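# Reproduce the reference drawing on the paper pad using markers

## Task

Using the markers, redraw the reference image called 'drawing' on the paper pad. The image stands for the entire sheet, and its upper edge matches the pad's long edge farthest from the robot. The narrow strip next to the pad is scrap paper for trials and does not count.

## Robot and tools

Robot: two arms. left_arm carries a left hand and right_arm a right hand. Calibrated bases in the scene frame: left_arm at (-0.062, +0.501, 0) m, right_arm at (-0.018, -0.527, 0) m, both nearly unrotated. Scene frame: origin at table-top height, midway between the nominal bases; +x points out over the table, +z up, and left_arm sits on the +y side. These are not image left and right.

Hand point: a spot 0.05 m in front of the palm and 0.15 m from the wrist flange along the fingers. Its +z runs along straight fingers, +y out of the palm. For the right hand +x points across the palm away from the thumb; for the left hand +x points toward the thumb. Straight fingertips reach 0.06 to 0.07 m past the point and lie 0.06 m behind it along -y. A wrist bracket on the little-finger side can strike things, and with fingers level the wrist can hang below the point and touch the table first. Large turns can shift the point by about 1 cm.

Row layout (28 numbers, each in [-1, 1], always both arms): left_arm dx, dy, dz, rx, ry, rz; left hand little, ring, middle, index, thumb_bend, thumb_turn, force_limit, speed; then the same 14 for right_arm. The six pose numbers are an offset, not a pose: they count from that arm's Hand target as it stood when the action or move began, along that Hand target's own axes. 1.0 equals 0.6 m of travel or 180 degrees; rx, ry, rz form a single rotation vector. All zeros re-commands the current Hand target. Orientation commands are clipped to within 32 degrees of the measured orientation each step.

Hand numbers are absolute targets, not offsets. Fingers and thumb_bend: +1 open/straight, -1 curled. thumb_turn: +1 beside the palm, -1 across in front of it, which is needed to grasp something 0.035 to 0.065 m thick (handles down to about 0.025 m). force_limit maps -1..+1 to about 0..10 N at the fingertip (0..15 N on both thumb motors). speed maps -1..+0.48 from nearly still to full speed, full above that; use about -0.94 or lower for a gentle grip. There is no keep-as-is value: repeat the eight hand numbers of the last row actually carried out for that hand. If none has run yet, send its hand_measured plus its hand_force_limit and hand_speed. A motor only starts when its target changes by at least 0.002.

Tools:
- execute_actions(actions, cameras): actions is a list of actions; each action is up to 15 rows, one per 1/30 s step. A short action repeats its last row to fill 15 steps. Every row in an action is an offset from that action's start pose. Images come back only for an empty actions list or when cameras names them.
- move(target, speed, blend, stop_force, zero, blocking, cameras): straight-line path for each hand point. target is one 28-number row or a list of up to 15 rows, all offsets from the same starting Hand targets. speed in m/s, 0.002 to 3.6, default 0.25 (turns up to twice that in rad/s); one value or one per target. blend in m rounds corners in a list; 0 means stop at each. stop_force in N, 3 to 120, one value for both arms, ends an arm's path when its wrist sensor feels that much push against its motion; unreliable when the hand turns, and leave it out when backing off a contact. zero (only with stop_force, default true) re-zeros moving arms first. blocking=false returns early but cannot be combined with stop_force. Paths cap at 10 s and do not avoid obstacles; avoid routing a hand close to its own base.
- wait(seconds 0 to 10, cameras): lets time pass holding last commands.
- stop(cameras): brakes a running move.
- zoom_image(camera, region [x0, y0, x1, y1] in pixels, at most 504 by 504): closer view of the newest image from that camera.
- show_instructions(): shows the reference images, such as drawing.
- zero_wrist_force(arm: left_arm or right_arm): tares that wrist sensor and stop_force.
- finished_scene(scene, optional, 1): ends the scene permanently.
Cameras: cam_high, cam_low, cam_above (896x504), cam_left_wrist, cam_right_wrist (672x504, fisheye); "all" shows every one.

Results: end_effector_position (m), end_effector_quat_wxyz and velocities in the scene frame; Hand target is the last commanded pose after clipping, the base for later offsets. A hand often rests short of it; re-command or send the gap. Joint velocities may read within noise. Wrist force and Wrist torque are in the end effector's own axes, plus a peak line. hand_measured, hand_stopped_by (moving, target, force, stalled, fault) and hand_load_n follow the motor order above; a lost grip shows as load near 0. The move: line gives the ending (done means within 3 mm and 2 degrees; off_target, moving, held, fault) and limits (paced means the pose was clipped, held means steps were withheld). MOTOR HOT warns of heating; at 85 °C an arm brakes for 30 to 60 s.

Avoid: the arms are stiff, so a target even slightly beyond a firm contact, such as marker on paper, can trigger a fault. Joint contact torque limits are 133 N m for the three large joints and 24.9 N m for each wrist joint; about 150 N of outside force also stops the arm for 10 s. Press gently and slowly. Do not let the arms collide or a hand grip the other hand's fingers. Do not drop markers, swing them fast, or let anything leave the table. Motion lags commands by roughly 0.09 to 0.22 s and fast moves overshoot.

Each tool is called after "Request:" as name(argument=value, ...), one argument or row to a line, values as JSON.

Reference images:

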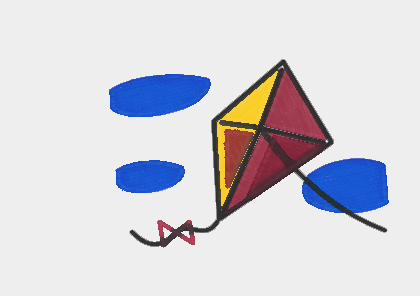

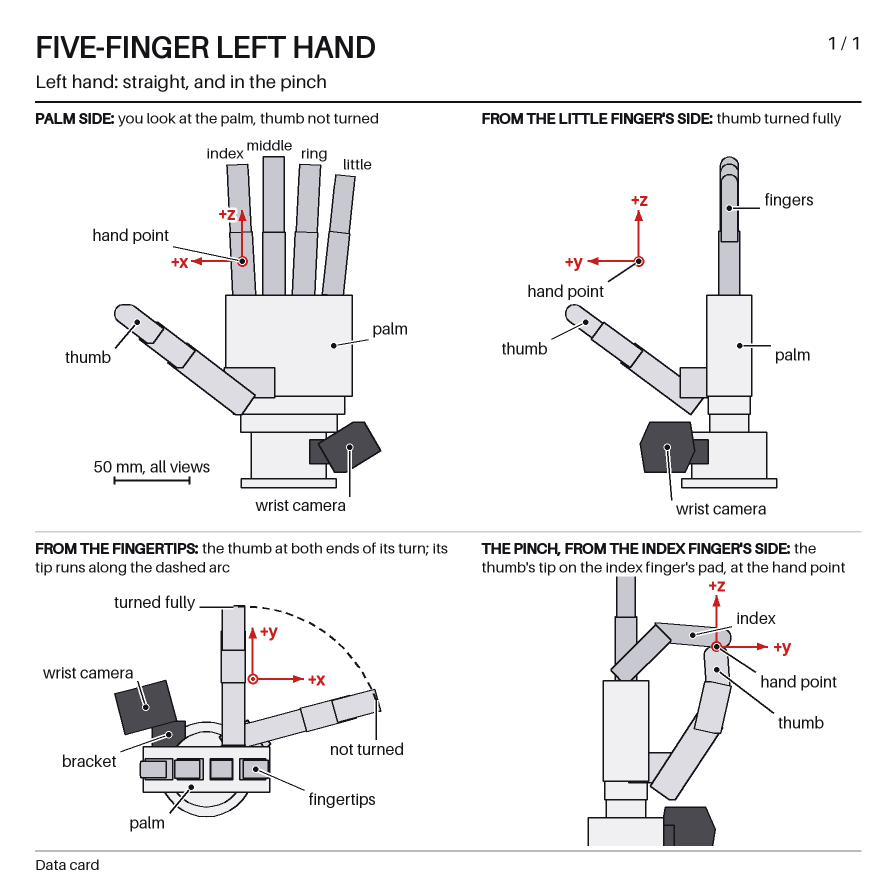

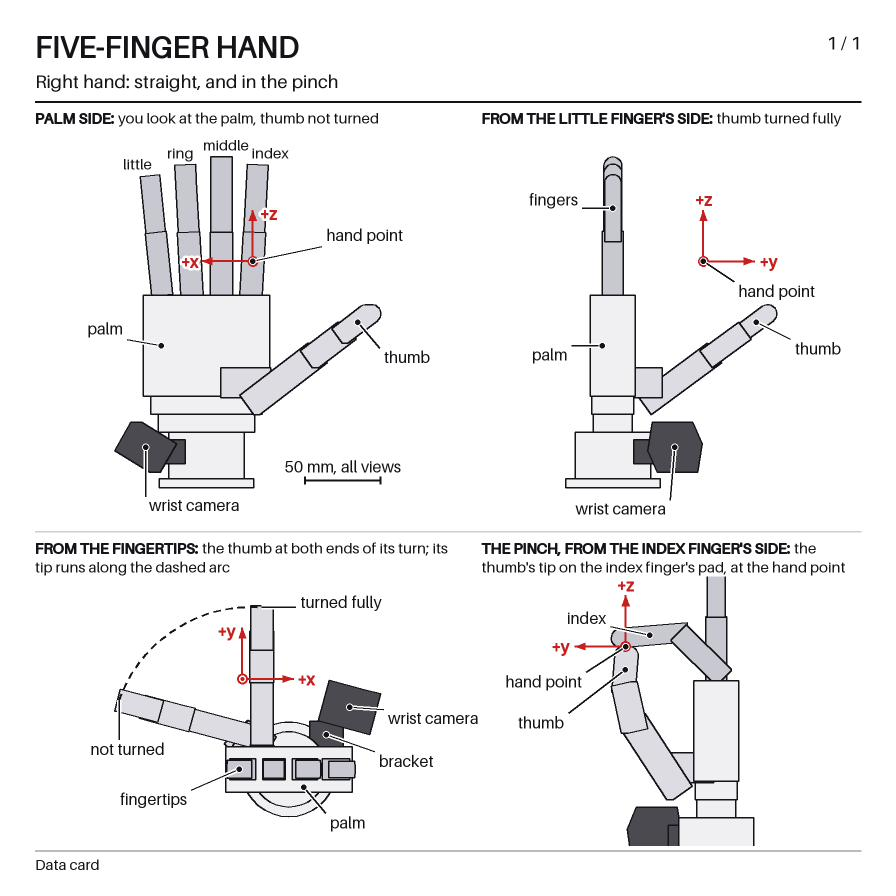

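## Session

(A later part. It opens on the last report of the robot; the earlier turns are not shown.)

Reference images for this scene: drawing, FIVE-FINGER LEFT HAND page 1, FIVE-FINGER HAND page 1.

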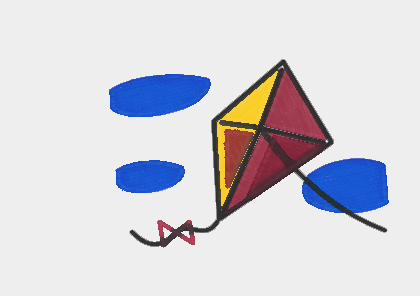

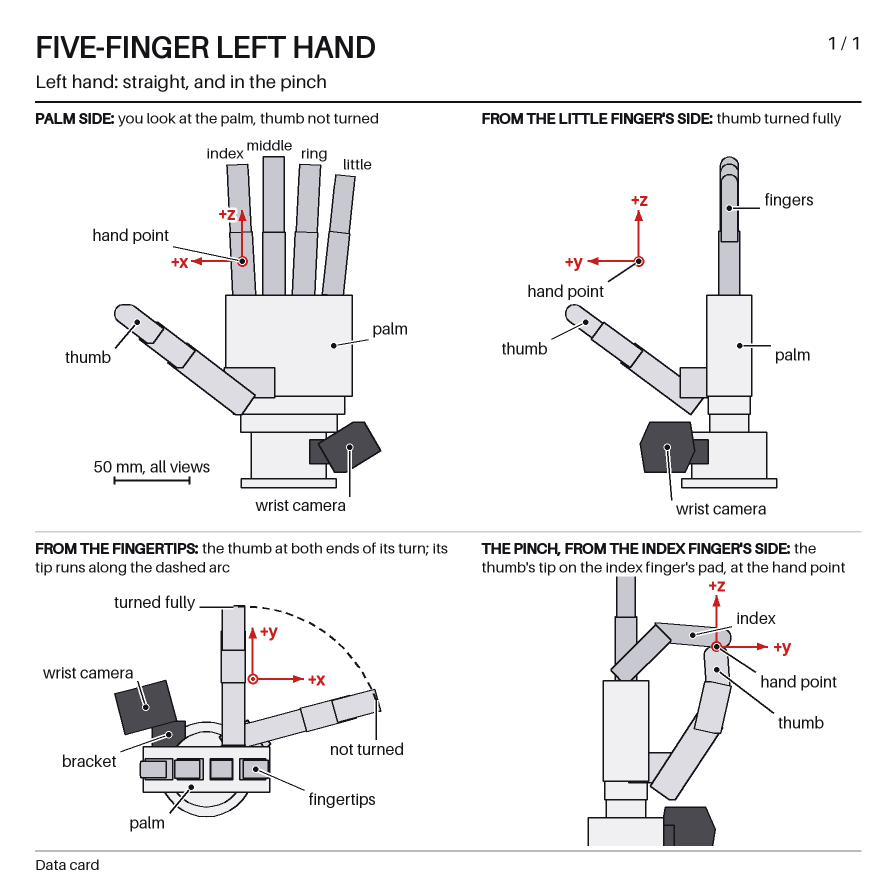

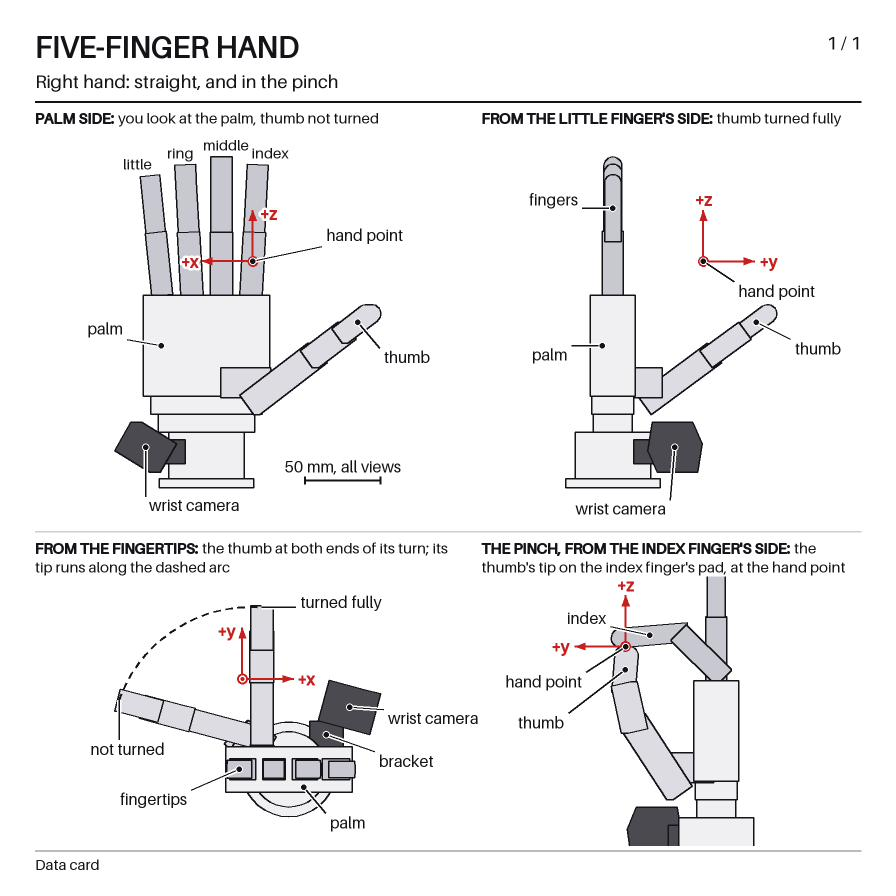

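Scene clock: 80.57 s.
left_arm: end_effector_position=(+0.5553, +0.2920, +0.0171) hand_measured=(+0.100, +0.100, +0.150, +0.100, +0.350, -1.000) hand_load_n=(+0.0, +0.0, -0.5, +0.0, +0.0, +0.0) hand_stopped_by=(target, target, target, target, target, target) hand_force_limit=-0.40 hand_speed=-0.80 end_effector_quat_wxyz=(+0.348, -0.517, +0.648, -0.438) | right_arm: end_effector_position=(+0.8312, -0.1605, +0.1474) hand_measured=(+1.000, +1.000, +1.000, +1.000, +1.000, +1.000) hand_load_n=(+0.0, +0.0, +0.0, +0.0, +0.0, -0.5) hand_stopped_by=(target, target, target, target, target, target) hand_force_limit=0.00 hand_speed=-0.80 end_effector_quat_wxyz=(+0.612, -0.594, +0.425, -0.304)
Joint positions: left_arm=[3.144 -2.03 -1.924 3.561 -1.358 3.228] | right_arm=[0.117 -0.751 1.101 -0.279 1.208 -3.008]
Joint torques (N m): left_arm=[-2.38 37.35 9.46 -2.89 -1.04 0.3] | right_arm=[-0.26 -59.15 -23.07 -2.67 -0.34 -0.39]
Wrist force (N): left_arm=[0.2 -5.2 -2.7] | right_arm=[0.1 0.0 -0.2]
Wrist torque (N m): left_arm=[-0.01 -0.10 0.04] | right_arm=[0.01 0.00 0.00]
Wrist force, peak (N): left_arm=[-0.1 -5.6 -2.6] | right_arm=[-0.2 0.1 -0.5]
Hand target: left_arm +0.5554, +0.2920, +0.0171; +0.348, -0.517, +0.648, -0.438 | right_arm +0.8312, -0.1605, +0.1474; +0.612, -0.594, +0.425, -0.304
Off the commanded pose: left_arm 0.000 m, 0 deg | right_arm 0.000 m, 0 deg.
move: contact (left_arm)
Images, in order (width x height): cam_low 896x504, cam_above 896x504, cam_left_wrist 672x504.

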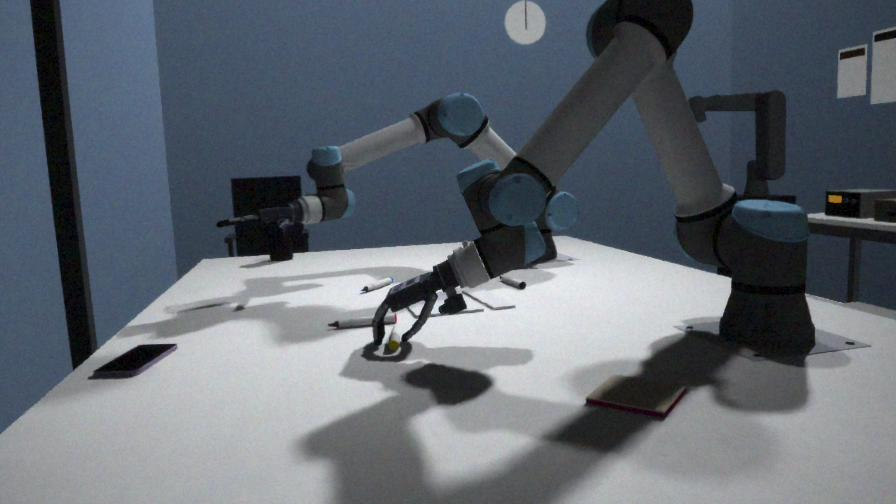

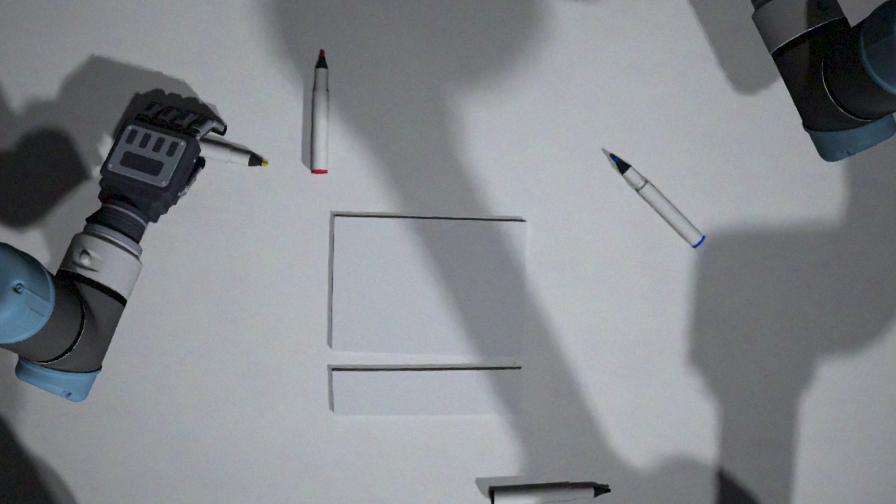

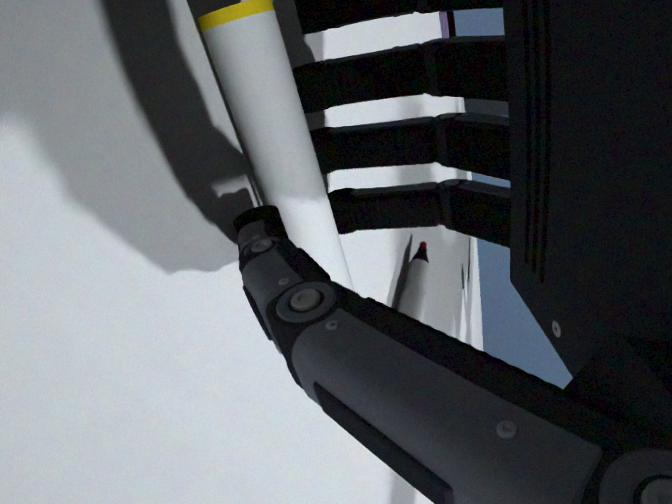

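Request:
move(
  target=[
    [0,-0.0015,-0.0006,0,0,0,0.1,0.1,0.15,0.1,0.35,-1,-0.6,-0.9,0,0,0,0,0,0,1,1,1,1,1,1,0,-0.8],
    [0,-0.0015,-0.0006,0,0,0,0.1,0.1,0.15,0.1,0.15,-1,-0.6,-0.93,0,0,0,0,0,0,1,1,1,1,1,1,0,-0.8],
  ],
  speed=0.02,
  cameras=["cam_low","cam_left_wrist","cam_above"],
)

Request:
zoom_image(
  camera="cam_low",
  region=[350, 280, 450, 360],
)

Scene clock: 83.90 s.
left_arm: end_effector_position=(+0.5554, +0.2920, +0.0181) hand_measured=(+0.100, +0.100, +0.150, +0.100, +0.150, -1.000) hand_load_n=(+0.5, +0.0, +0.0, +0.0, +0.5, +0.0) hand_stopped_by=(target, target, target, target, target, target) hand_force_limit=-0.60 hand_speed=-0.93 end_effector_quat_wxyz=(+0.348, -0.517, +0.648, -0.438) | right_arm: end_effector_position=(+0.8312, -0.1605, +0.1474) hand_measured=(+1.000, +1.000, +1.000, +1.000, +1.000, +1.000) hand_load_n=(+0.0, +0.0, -0.5, +0.0, +0.0, -0.5) hand_stopped_by=(target, target, target, target, target, target) hand_force_limit=0.00 hand_speed=-0.80 end_effector_quat_wxyz=(+0.612, -0.594, +0.425, -0.304)
Joint positions: left_arm=[3.144 -2.028 -1.923 3.558 -1.358 3.228] | right_arm=[0.117 -0.751 1.101 -0.279 1.208 -3.008]
Joint torques (N m): left_arm=[-2.77 42.09 20.24 -2.42 -1.01 0.35] | right_arm=[0.24 -58.35 -23.47 -2.98 -0.43 -0.31]
Wrist force (N): left_arm=[-0.2 -0.9 0.3] | right_arm=[-0.2 0.1 -0.1]
Wrist torque (N m): left_arm=[-0.11 -0.02 -0.06] | right_arm=[0.03 0.03 0.00]
Wrist force, peak (N): left_arm=[0.2 -5.5 -2.4] | right_arm=[-0.2 0.1 -0.4]
Hand target: left_arm +0.5554, +0.2920, +0.0181; +0.348, -0.517, +0.648, -0.438 | right_arm +0.8312, -0.1605, +0.1474; +0.612, -0.594, +0.425, -0.304
Off the commanded pose: left_arm 0.000 m, 0 deg | right_arm 0.000 m, 0 deg.
move: done
Images, in order (width x height): cam_low 896x504, cam_above 896x504, cam_left_wrist 672x504.

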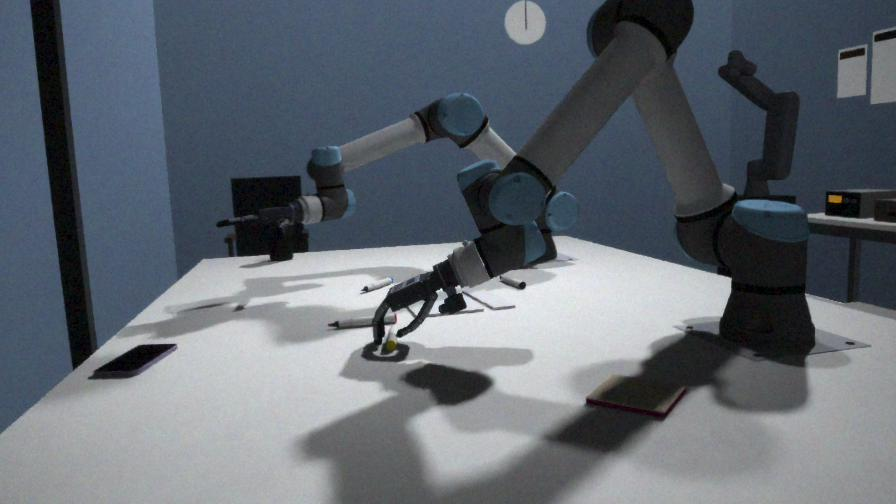

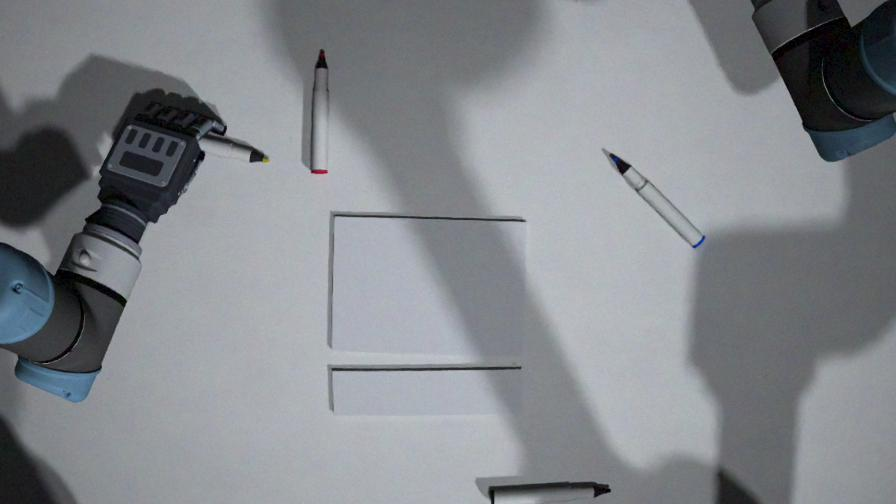

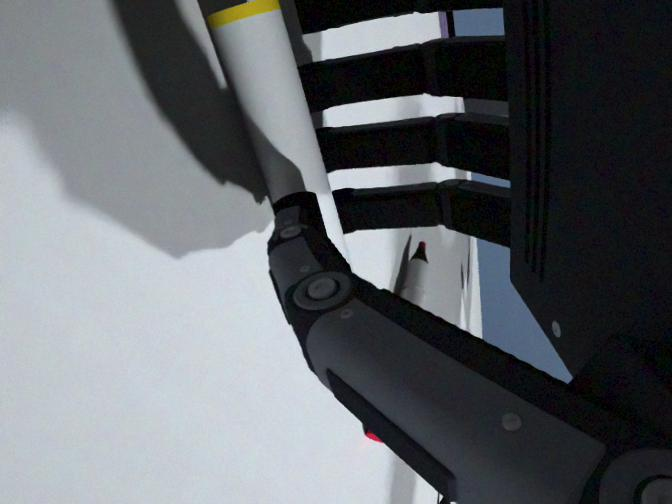

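Scaled by 5.040 from the camera's 896x504 image, which has a finer 1280x720 frame.

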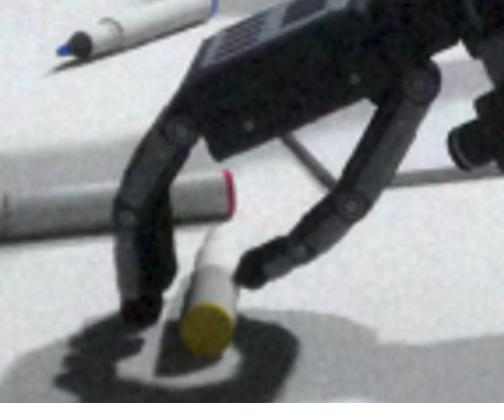

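Request:
move(
  target=[
    [0,0,0,0,0,0,0.1,0.1,0.15,0.1,0.3,-1,-0.4,-0.9,0,0,0,0,0,0,1,1,1,1,1,1,0,-0.8],
    [0,0,0,0,0,0,0.1,-0.3,-0.3,-0.3,0.3,-1,-0.5,-0.93,0,0,0,0,0,0,1,1,1,1,1,1,0,-0.8],
  ],
  speed=0.02,
  cameras=["cam_low","cam_left_wrist","cam_above"],
)

Request:
zoom_image(
  camera="cam_low",
  region=[350, 280, 450, 360],
)

Scene clock: 87.10 s.
left_arm: end_effector_position=(+0.5554, +0.2920, +0.0181) hand_measured=(+0.100, -0.070, +0.072, -0.070, +0.300, -1.000) hand_load_n=(+0.0, +3.5, +2.0, +4.0, +4.5, +0.0) hand_stopped_by=(target, force, force, force, target, target) hand_force_limit=-0.50 hand_speed=-0.93 end_effector_quat_wxyz=(+0.348, -0.517, +0.648, -0.438) | right_arm: end_effector_position=(+0.8312, -0.1605, +0.1474) hand_measured=(+1.000, +1.000, +1.000, +1.000, +1.000, +1.000) hand_load_n=(+0.0, +0.0, +0.0, +0.0, +0.0, +0.0) hand_stopped_by=(target, target, target, target, target, target) hand_force_limit=0.00 hand_speed=-0.80 end_effector_quat_wxyz=(+0.612, -0.594, +0.425, -0.304)
Joint positions: left_arm=[3.144 -2.028 -1.923 3.558 -1.358 3.228] | right_arm=[0.117 -0.751 1.101 -0.279 1.208 -3.008]
Joint torques (N m): left_arm=[-2.35 37.16 15.13 -2.61 -1.04 0.32] | right_arm=[0.2 -58.36 -23.61 -2.87 -0.42 -0.33]
Wrist force (N): left_arm=[-0.3 -4.4 1.3] | right_arm=[0.1 0.1 -0.3]
Wrist torque (N m): left_arm=[-0.09 0.05 -0.01] | right_arm=[0.03 0.00 0.00]
Wrist force, peak (N): left_arm=[-0.2 -4.7 1.1] | right_arm=[-0.1 0.2 -0.5]
Hand target: left_arm +0.5554, +0.2920, +0.0181; +0.348, -0.517, +0.648, -0.438 | right_arm +0.8312, -0.1605, +0.1474; +0.612, -0.594, +0.425, -0.304
Off the commanded pose: left_arm 0.000 m, 0 deg | right_arm 0.000 m, 0 deg.
move: done
Images, in order (width x height): cam_low 896x504, cam_above 896x504, cam_left_wrist 672x504.

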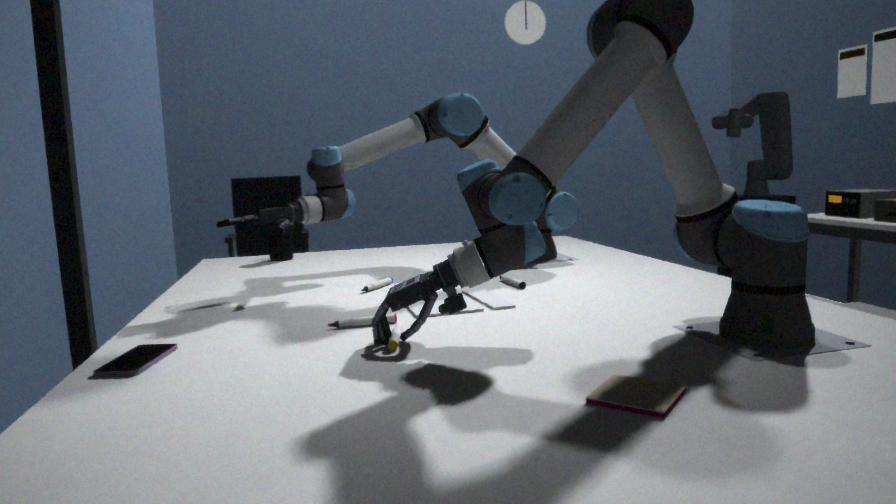

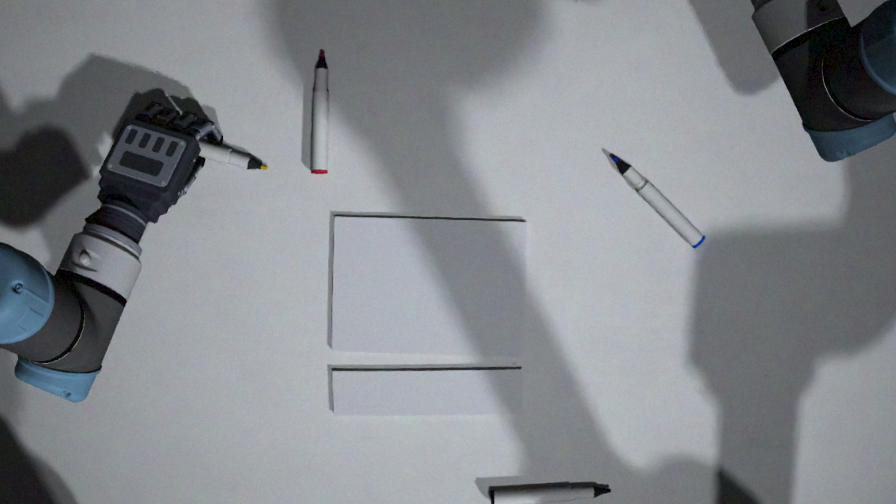

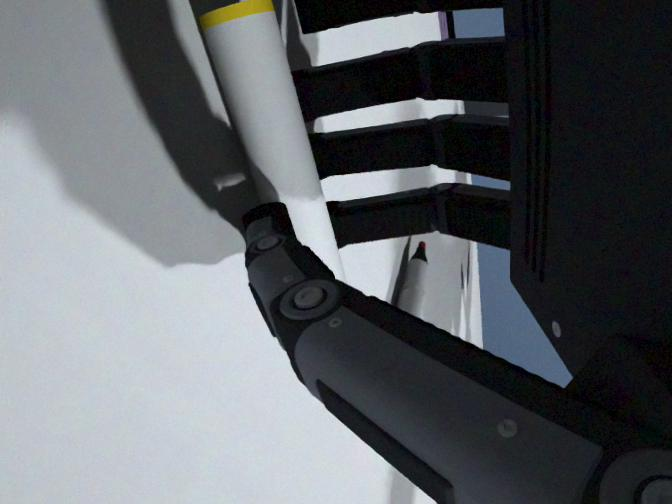

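Scaled by 5.040 from the camera's 896x504 image, which has a finer 1280x720 frame.

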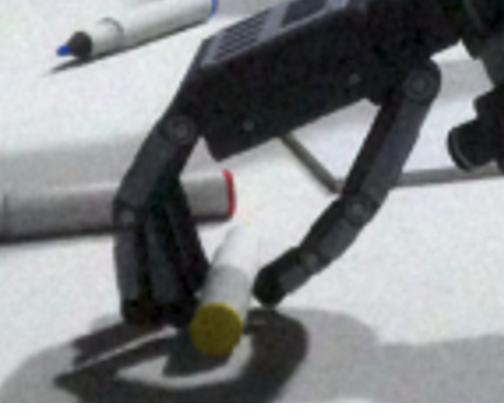

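Request:
move(
  target=[0,0,0,0,0,0,0.1,-0.3,-0.3,-0.3,0.15,-1,0.0,-0.94,0,0,0,0,0,0,1,1,1,1,1,1,0,-0.8],
  speed=0.02,
)

Scene clock: 87.97 s.
left_arm: end_effector_position=(+0.5554, +0.2920, +0.0181) hand_measured=(+0.100, -0.070, +0.072, -0.068, +0.292, -1.000) hand_load_n=(+0.0, +4.0, +2.0, +5.5, +7.5, +1.0) hand_stopped_by=(target, force, force, force, force, target) hand_force_limit=0.00 hand_speed=-0.94 end_effector_quat_wxyz=(+0.348, -0.517, +0.648, -0.438) | right_arm: end_effector_position=(+0.8312, -0.1605, +0.1474) hand_measured=(+1.000, +1.000, +1.000, +1.000, +1.000, +1.000) hand_load_n=(+0.0, +0.0, +0.0, +0.0, +0.0, +0.0) hand_stopped_by=(target, target, target, target, target, target) hand_force_limit=0.00 hand_speed=-0.80 end_effector_quat_wxyz=(+0.612, -0.594, +0.425, -0.304)
Joint positions: left_arm=[3.144 -2.028 -1.923 3.558 -1.358 3.228] | right_arm=[0.117 -0.751 1.101 -0.279 1.208 -3.008]
Joint torques (N m): left_arm=[-2.36 31.04 9.98 -2.45 -1.09 0.31] | right_arm=[-0.28 -58.82 -22.84 -2.79 -0.36 -0.44]
Wrist force (N): left_arm=[0.2 -2.5 0.7] | right_arm=[-0.1 0.0 -0.2]
Wrist torque (N m): left_arm=[-0.09 -0.07 0.00] | right_arm=[0.01 0.02 -0.01]
Wrist force, peak (N): left_arm=[-0.4 -4.8 1.2] | right_arm=[-0.1 0.0 -0.5]
Hand target: left_arm +0.5554, +0.2920, +0.0181; +0.348, -0.517, +0.648, -0.438 | right_arm +0.8312, -0.1605, +0.1474; +0.612, -0.594, +0.425, -0.304
Off the commanded pose: left_arm 0.000 m, 0 deg | right_arm 0.000 m, 0 deg.
move: done

Request:
move(
  target=[0,-0.0927,-0.0375,0,0,0,0.1,-0.3,-0.3,-0.3,0.15,-1,0.0,-0.94,0,0,0,0,0,0,1,1,1,1,1,1,0,-0.8],
  speed=0.05,
  cameras=["cam_low","cam_left_wrist","cam_above"],
)

Request:
zoom_image(
  camera="cam_low",
  region=[350, 260, 450, 340],
)

Request:
zoom_image(
  camera="cam_above",
  region=[130, 70, 300, 200],
)

Scene clock: 90.00 s.
left_arm: end_effector_position=(+0.5554, +0.2921, +0.0780) hand_measured=(+0.100, -0.070, +0.072, -0.068, +0.292, -1.000) hand_load_n=(+0.5, +4.0, +0.0, +5.0, +8.0, +0.5) hand_stopped_by=(target, force, force, force, force, target) hand_force_limit=0.00 hand_speed=-0.94 end_effector_quat_wxyz=(+0.348, -0.517, +0.648, -0.438) | right_arm: end_effector_position=(+0.8312, -0.1605, +0.1474) hand_measured=(+1.000, +1.000, +1.000, +1.000, +1.000, +1.000) hand_load_n=(+0.0, +0.0, +0.0, +0.0, +0.0, -0.5) hand_stopped_by=(target, target, target, target, target, target) hand_force_limit=0.00 hand_speed=-0.80 end_effector_quat_wxyz=(+0.612, -0.594, +0.425, -0.304)
Joint positions: left_arm=[3.144 -1.928 -1.875 3.41 -1.358 3.228] | right_arm=[0.117 -0.751 1.101 -0.279 1.208 -3.008]
Joint torques (N m): left_arm=[11.78 39.96 22.69 -2.6 2.36 1.21] | right_arm=[-0.01 -58.4 -23.53 -2.99 -0.5 -0.21]
Wrist force (N): left_arm=[-0.2 -0.6 0.5] | right_arm=[-0.1 0.1 -0.2]
Wrist torque (N m): left_arm=[-0.09 -0.05 -0.06] | right_arm=[0.03 0.03 -0.01]
Wrist force, peak (N): left_arm=[-0.3 -2.6 1.1] | right_arm=[-0.2 0.0 -0.6]
Hand target: left_arm +0.5554, +0.2921, +0.0781; +0.348, -0.517, +0.648, -0.438 | right_arm +0.8312, -0.1605, +0.1474; +0.612, -0.594, +0.425, -0.304
Off the commanded pose: left_arm 0.000 m, 0 deg | right_arm 0.000 m, 0 deg.
move: done
Images, in order (width x height): cam_low 896x504, cam_above 896x504, cam_left_wrist 672x504.

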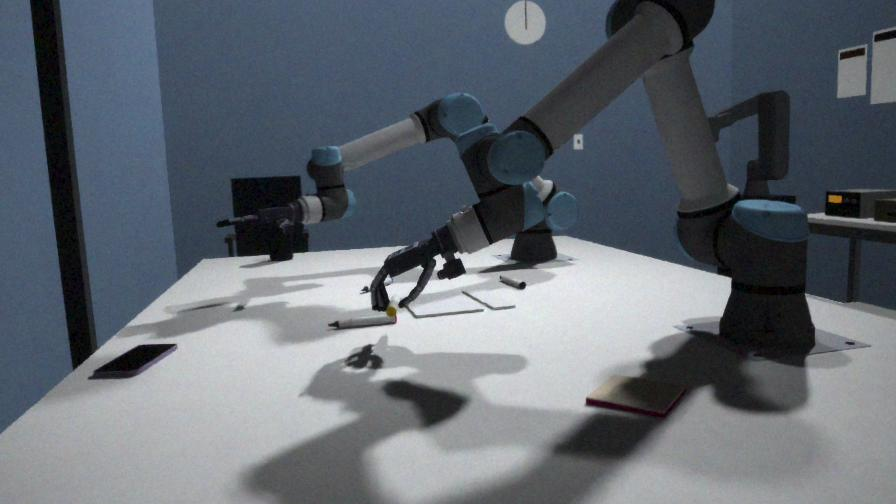

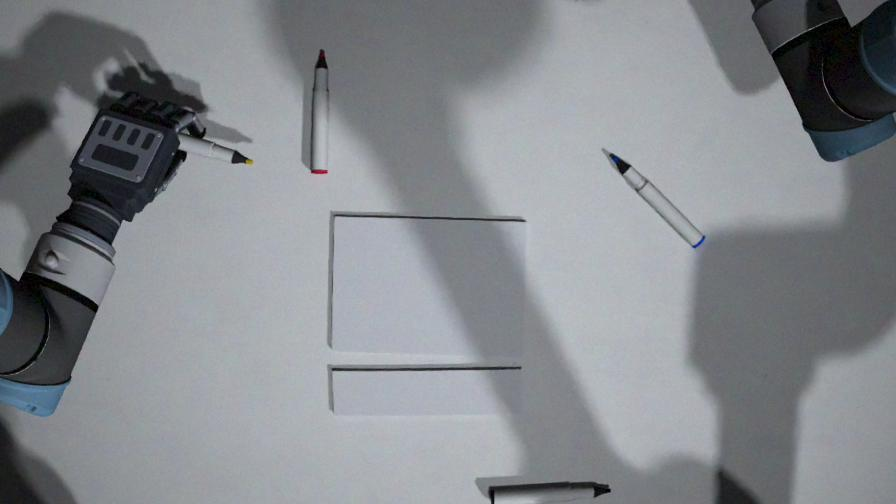

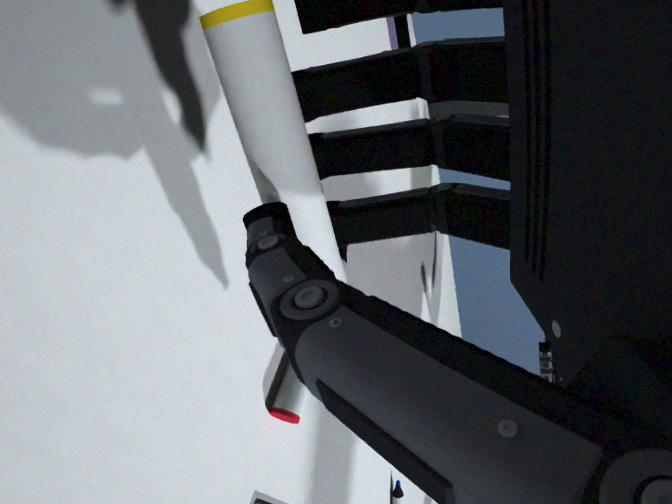

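Scaled by 5.040 from the camera's 896x504 image, which has a finer 1280x720 frame.

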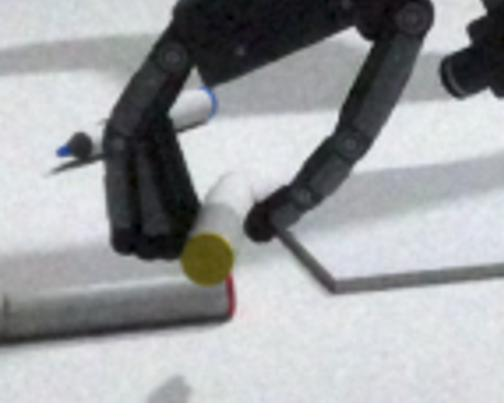

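Scaled by 2.965 from the camera's 896x504 image, which has a finer 1280x720 frame.

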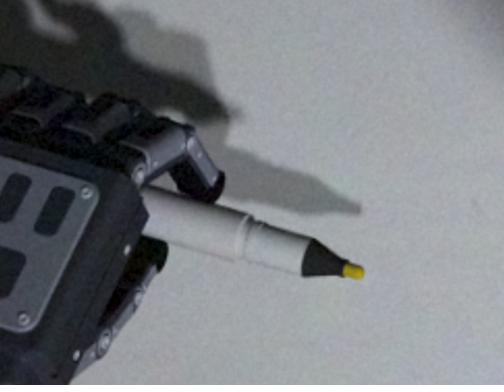

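Request:
move(
  target=[0,0,0,0,0,0,-0.3,-0.3,-0.28,-0.3,0.15,-1,-0.4,-0.94,0,0,0,0,0,0,1,1,1,1,1,1,0,-0.8],
  speed=0.05,
  cameras=["cam_low","cam_left_wrist"],
)

Request:
zoom_image(
  camera="cam_low",
  region=[350, 260, 450, 340],
)

Scene clock: 92.27 s.
left_arm: end_effector_position=(+0.5554, +0.2921, +0.0781) hand_measured=(-0.164, -0.070, -0.056, -0.068, +0.292, -1.000) hand_load_n=(+3.0, +0.0, +1.5, +5.5, +10.0, +2.0) hand_stopped_by=(force, force, force, force, force, target) hand_force_limit=-0.40 hand_speed=-0.94 end_effector_quat_wxyz=(+0.348, -0.517, +0.648, -0.438) | right_arm: end_effector_position=(+0.8312, -0.1605, +0.1474) hand_measured=(+1.000, +1.000, +1.000, +1.000, +1.000, +1.000) hand_load_n=(+0.0, +0.0, +0.0, +0.0, +0.0, -0.5) hand_stopped_by=(target, target, target, target, target, target) hand_force_limit=0.00 hand_speed=-0.80 end_effector_quat_wxyz=(+0.612, -0.594, +0.425, -0.304)
Joint positions: left_arm=[3.144 -1.928 -1.875 3.41 -1.358 3.228] | right_arm=[0.117 -0.751 1.101 -0.279 1.208 -3.008]
Joint torques (N m): left_arm=[10.66 40.27 21.97 -2.36 2.37 1.23] | right_arm=[0.16 -59.36 -23.45 -3.04 -0.34 -0.25]
Wrist force (N): left_arm=[-0.3 -1.0 0.6] | right_arm=[-0.1 0.0 -0.4]
Wrist torque (N m): left_arm=[-0.15 -0.02 -0.06] | right_arm=[0.02 0.02 0.00]
Wrist force, peak (N): left_arm=[-0.3 -1.2 0.9] | right_arm=[-0.1 0.2 -0.5]
Hand target: left_arm +0.5554, +0.2921, +0.0781; +0.348, -0.517, +0.648, -0.438 | right_arm +0.8312, -0.1605, +0.1474; +0.612, -0.594, +0.425, -0.304
Off the commanded pose: left_arm 0.000 m, 0 deg | right_arm 0.000 m, 0 deg.
move: done
Images, in order (width x height): cam_low 896x504, cam_left_wrist 672x504.

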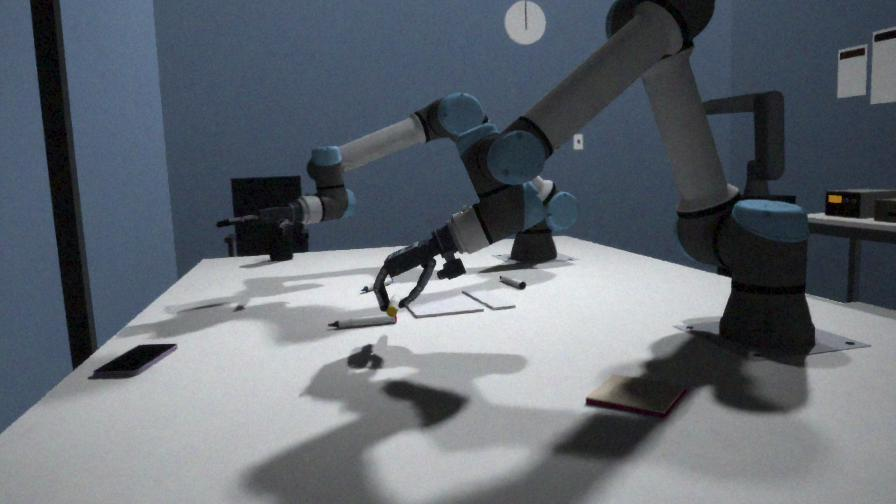

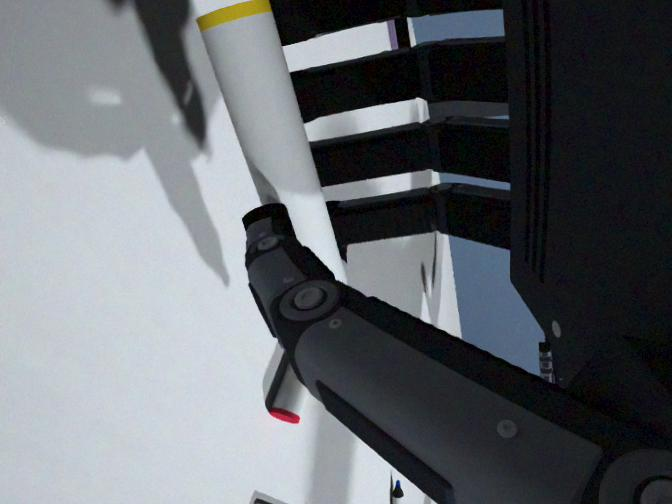

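Scaled by 5.040 from the camera's 896x504 image, which has a finer 1280x720 frame.

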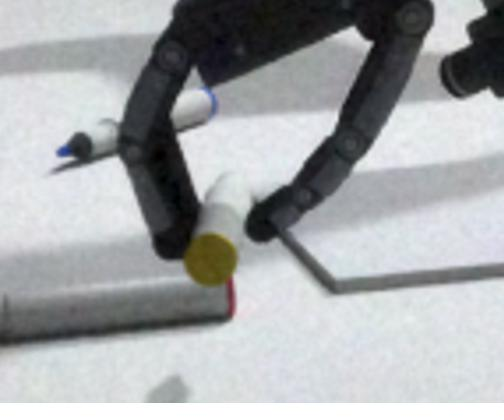

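Request:
move(
  target=[
    [0,-0.1854,-0.075,0,0,0,-0.3,-0.29,-0.28,-0.3,0.15,-1,-0.4,-0.94,0,0,0,0,0,0,1,1,1,1,1,1,0,-0.8],
    [0.4782,-0.076,-0.3537,-0.0018,-0.1055,0.4761,-0.3,-0.29,-0.28,-0.3,0.15,-1,-0.4,-0.94,0,0,0,0,0,0,1,1,1,1,1,1,0,-0.8],
  ],
  speed=0.25,
  blend=[0.05,0],
  cameras=["cam_low","cam_left_wrist","cam_above","cam_high"],
)

Request:
zoom_image(
  camera="cam_low",
  region=[380, 160, 620, 330],
)

Scene clock: 99.30 s.
left_arm: end_effector_position=(+0.3161, +0.0527, +0.2001) hand_measured=(-0.164, -0.080, -0.056, -0.068, +0.292, -1.000) hand_load_n=(+1.5, +3.0, +1.0, +5.5, +10.5, +2.5) hand_stopped_by=(force, force, force, force, force, target) hand_force_limit=-0.40 hand_speed=-0.94 end_effector_quat_wxyz=(+0.643, +0.000, +0.766, -0.001) | right_arm: end_effector_position=(+0.8312, -0.1605, +0.1474) hand_measured=(+1.000, +1.000, +1.000, +1.000, +1.000, +1.000) hand_load_n=(+0.0, +0.0, +0.0, +0.0, +0.0, -0.5) hand_stopped_by=(target, target, target, target, target, target) hand_force_limit=0.00 hand_speed=-0.80 end_effector_quat_wxyz=(+0.612, -0.594, +0.425, -0.304)
Joint positions: left_arm=[2.09 -2.037 -1.565 3.262 -2.595 4.418] | right_arm=[0.117 -0.751 1.101 -0.279 1.208 -3.008]
Joint torques (N m): left_arm=[-10.61 28.31 24.01 2.81 -3.13 1.45] | right_arm=[-0.15 -57.63 -23.63 -3.01 -0.43 -0.27]
Wrist force (N): left_arm=[-1.0 -0.6 -0.2] | right_arm=[-0.1 0.1 -0.2]
Wrist torque (N m): left_arm=[-0.16 0.00 -0.15] | right_arm=[0.02 0.02 0.00]
Wrist force, peak (N): left_arm=[-1.1 -1.5 -0.1] | right_arm=[-0.2 0.2 -0.5]
Hand target: left_arm +0.3161, +0.0527, +0.2001; +0.643, +0.000, +0.766, -0.001 | right_arm +0.8312, -0.1605, +0.1474; +0.612, -0.594, +0.425, -0.304
Off the commanded pose: left_arm 0.000 m, 0 deg | right_arm 0.000 m, 0 deg.
move: done
Images, in order (width x height): cam_high 896x504, cam_low 896x504, cam_above 896x504, cam_left_wrist 672x504.

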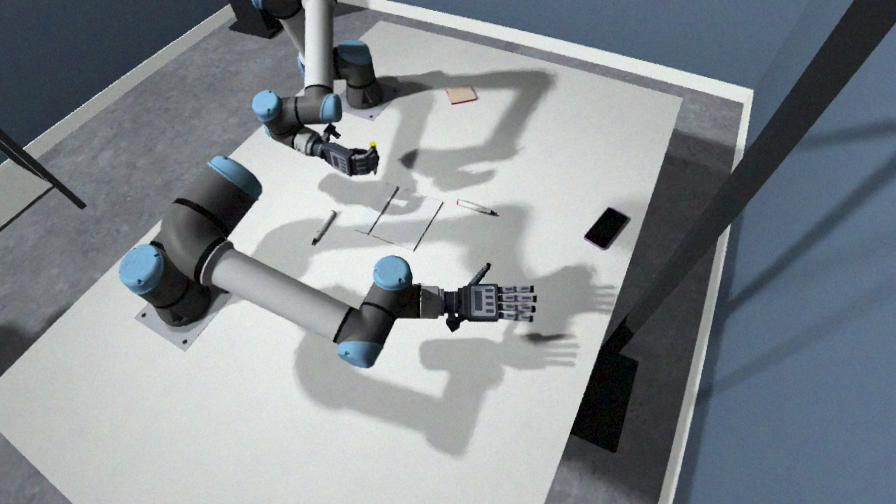

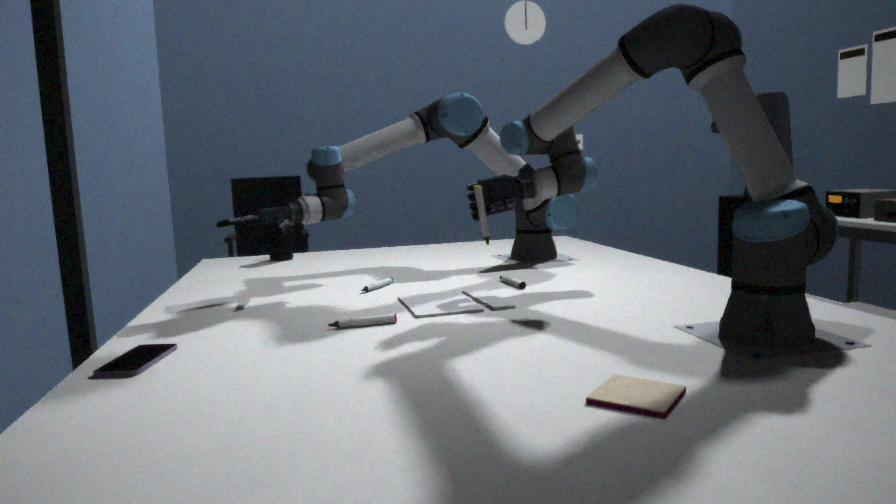

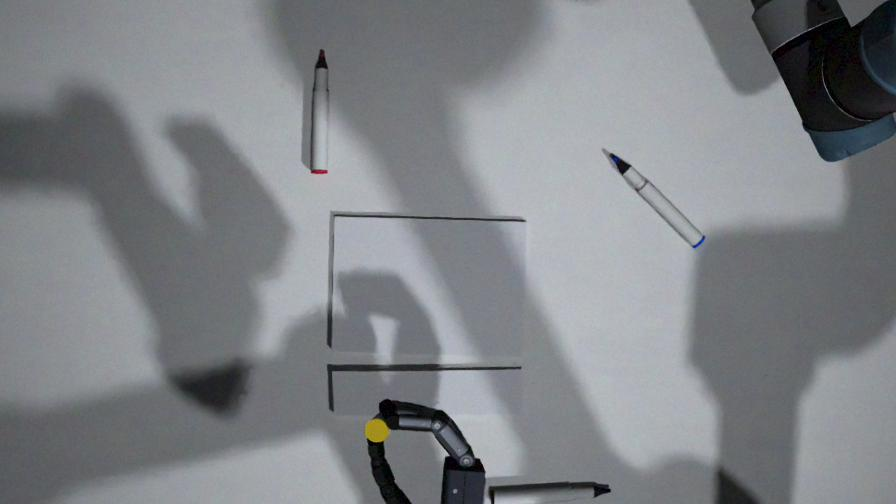

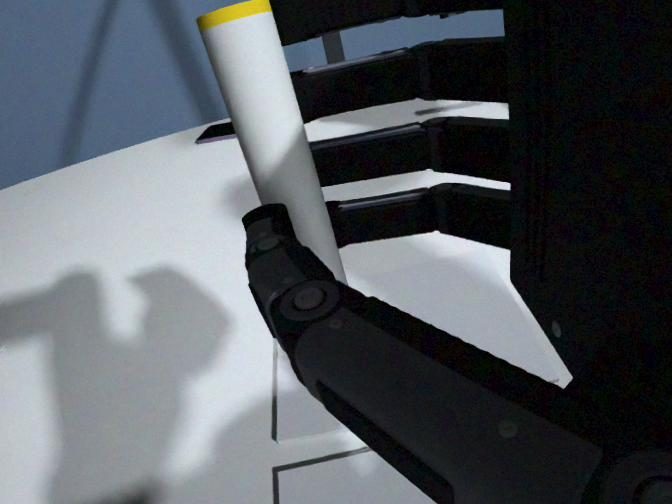

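Scaled by 2.100 from the camera's 896x504 image, which has a finer 1280x720 frame.

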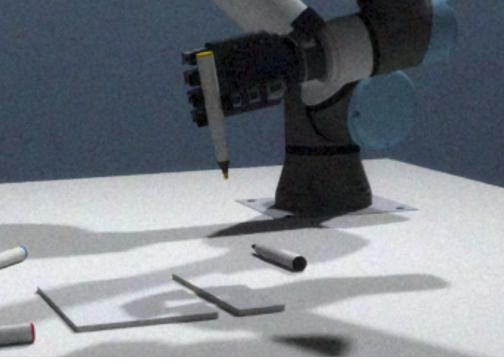

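Request:
zoom_image(
  camera="cam_high",
  region=[300, 100, 440, 200],
)

Request:
zoom_image(
  camera="cam_low",
  region=[440, 160, 560, 260],
)

Request:
zoom_image(
  camera="cam_above",
  region=[300, 380, 500, 504],
)

Scaled by 3.600 from the camera's 896x504 image, which has a finer 1280x720 frame.

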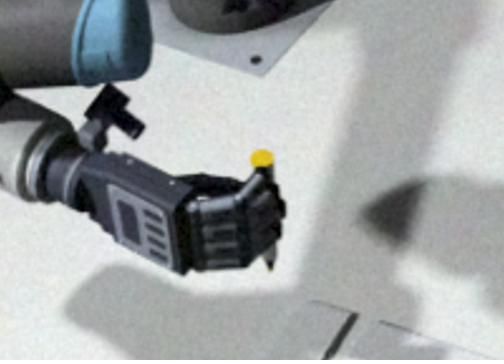

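Scaled by 4.200 from the camera's 896x504 image, which has a finer 1280x720 frame.

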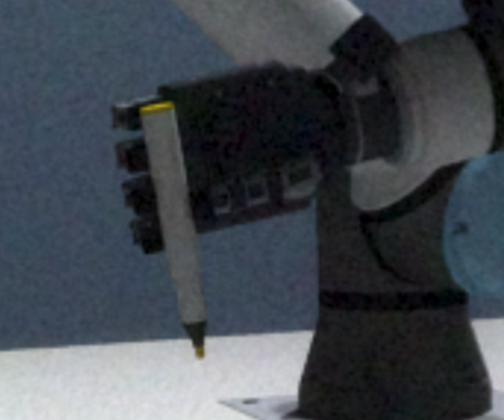

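Scaled by 2.520 from the camera's 896x504 image, which has a finer 1280x720 frame.

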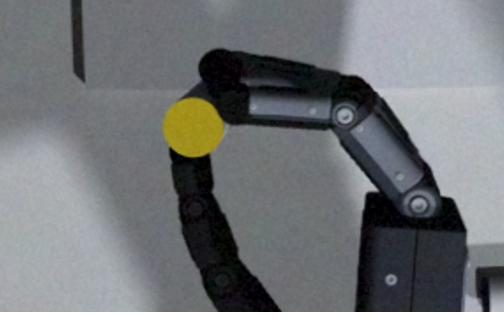

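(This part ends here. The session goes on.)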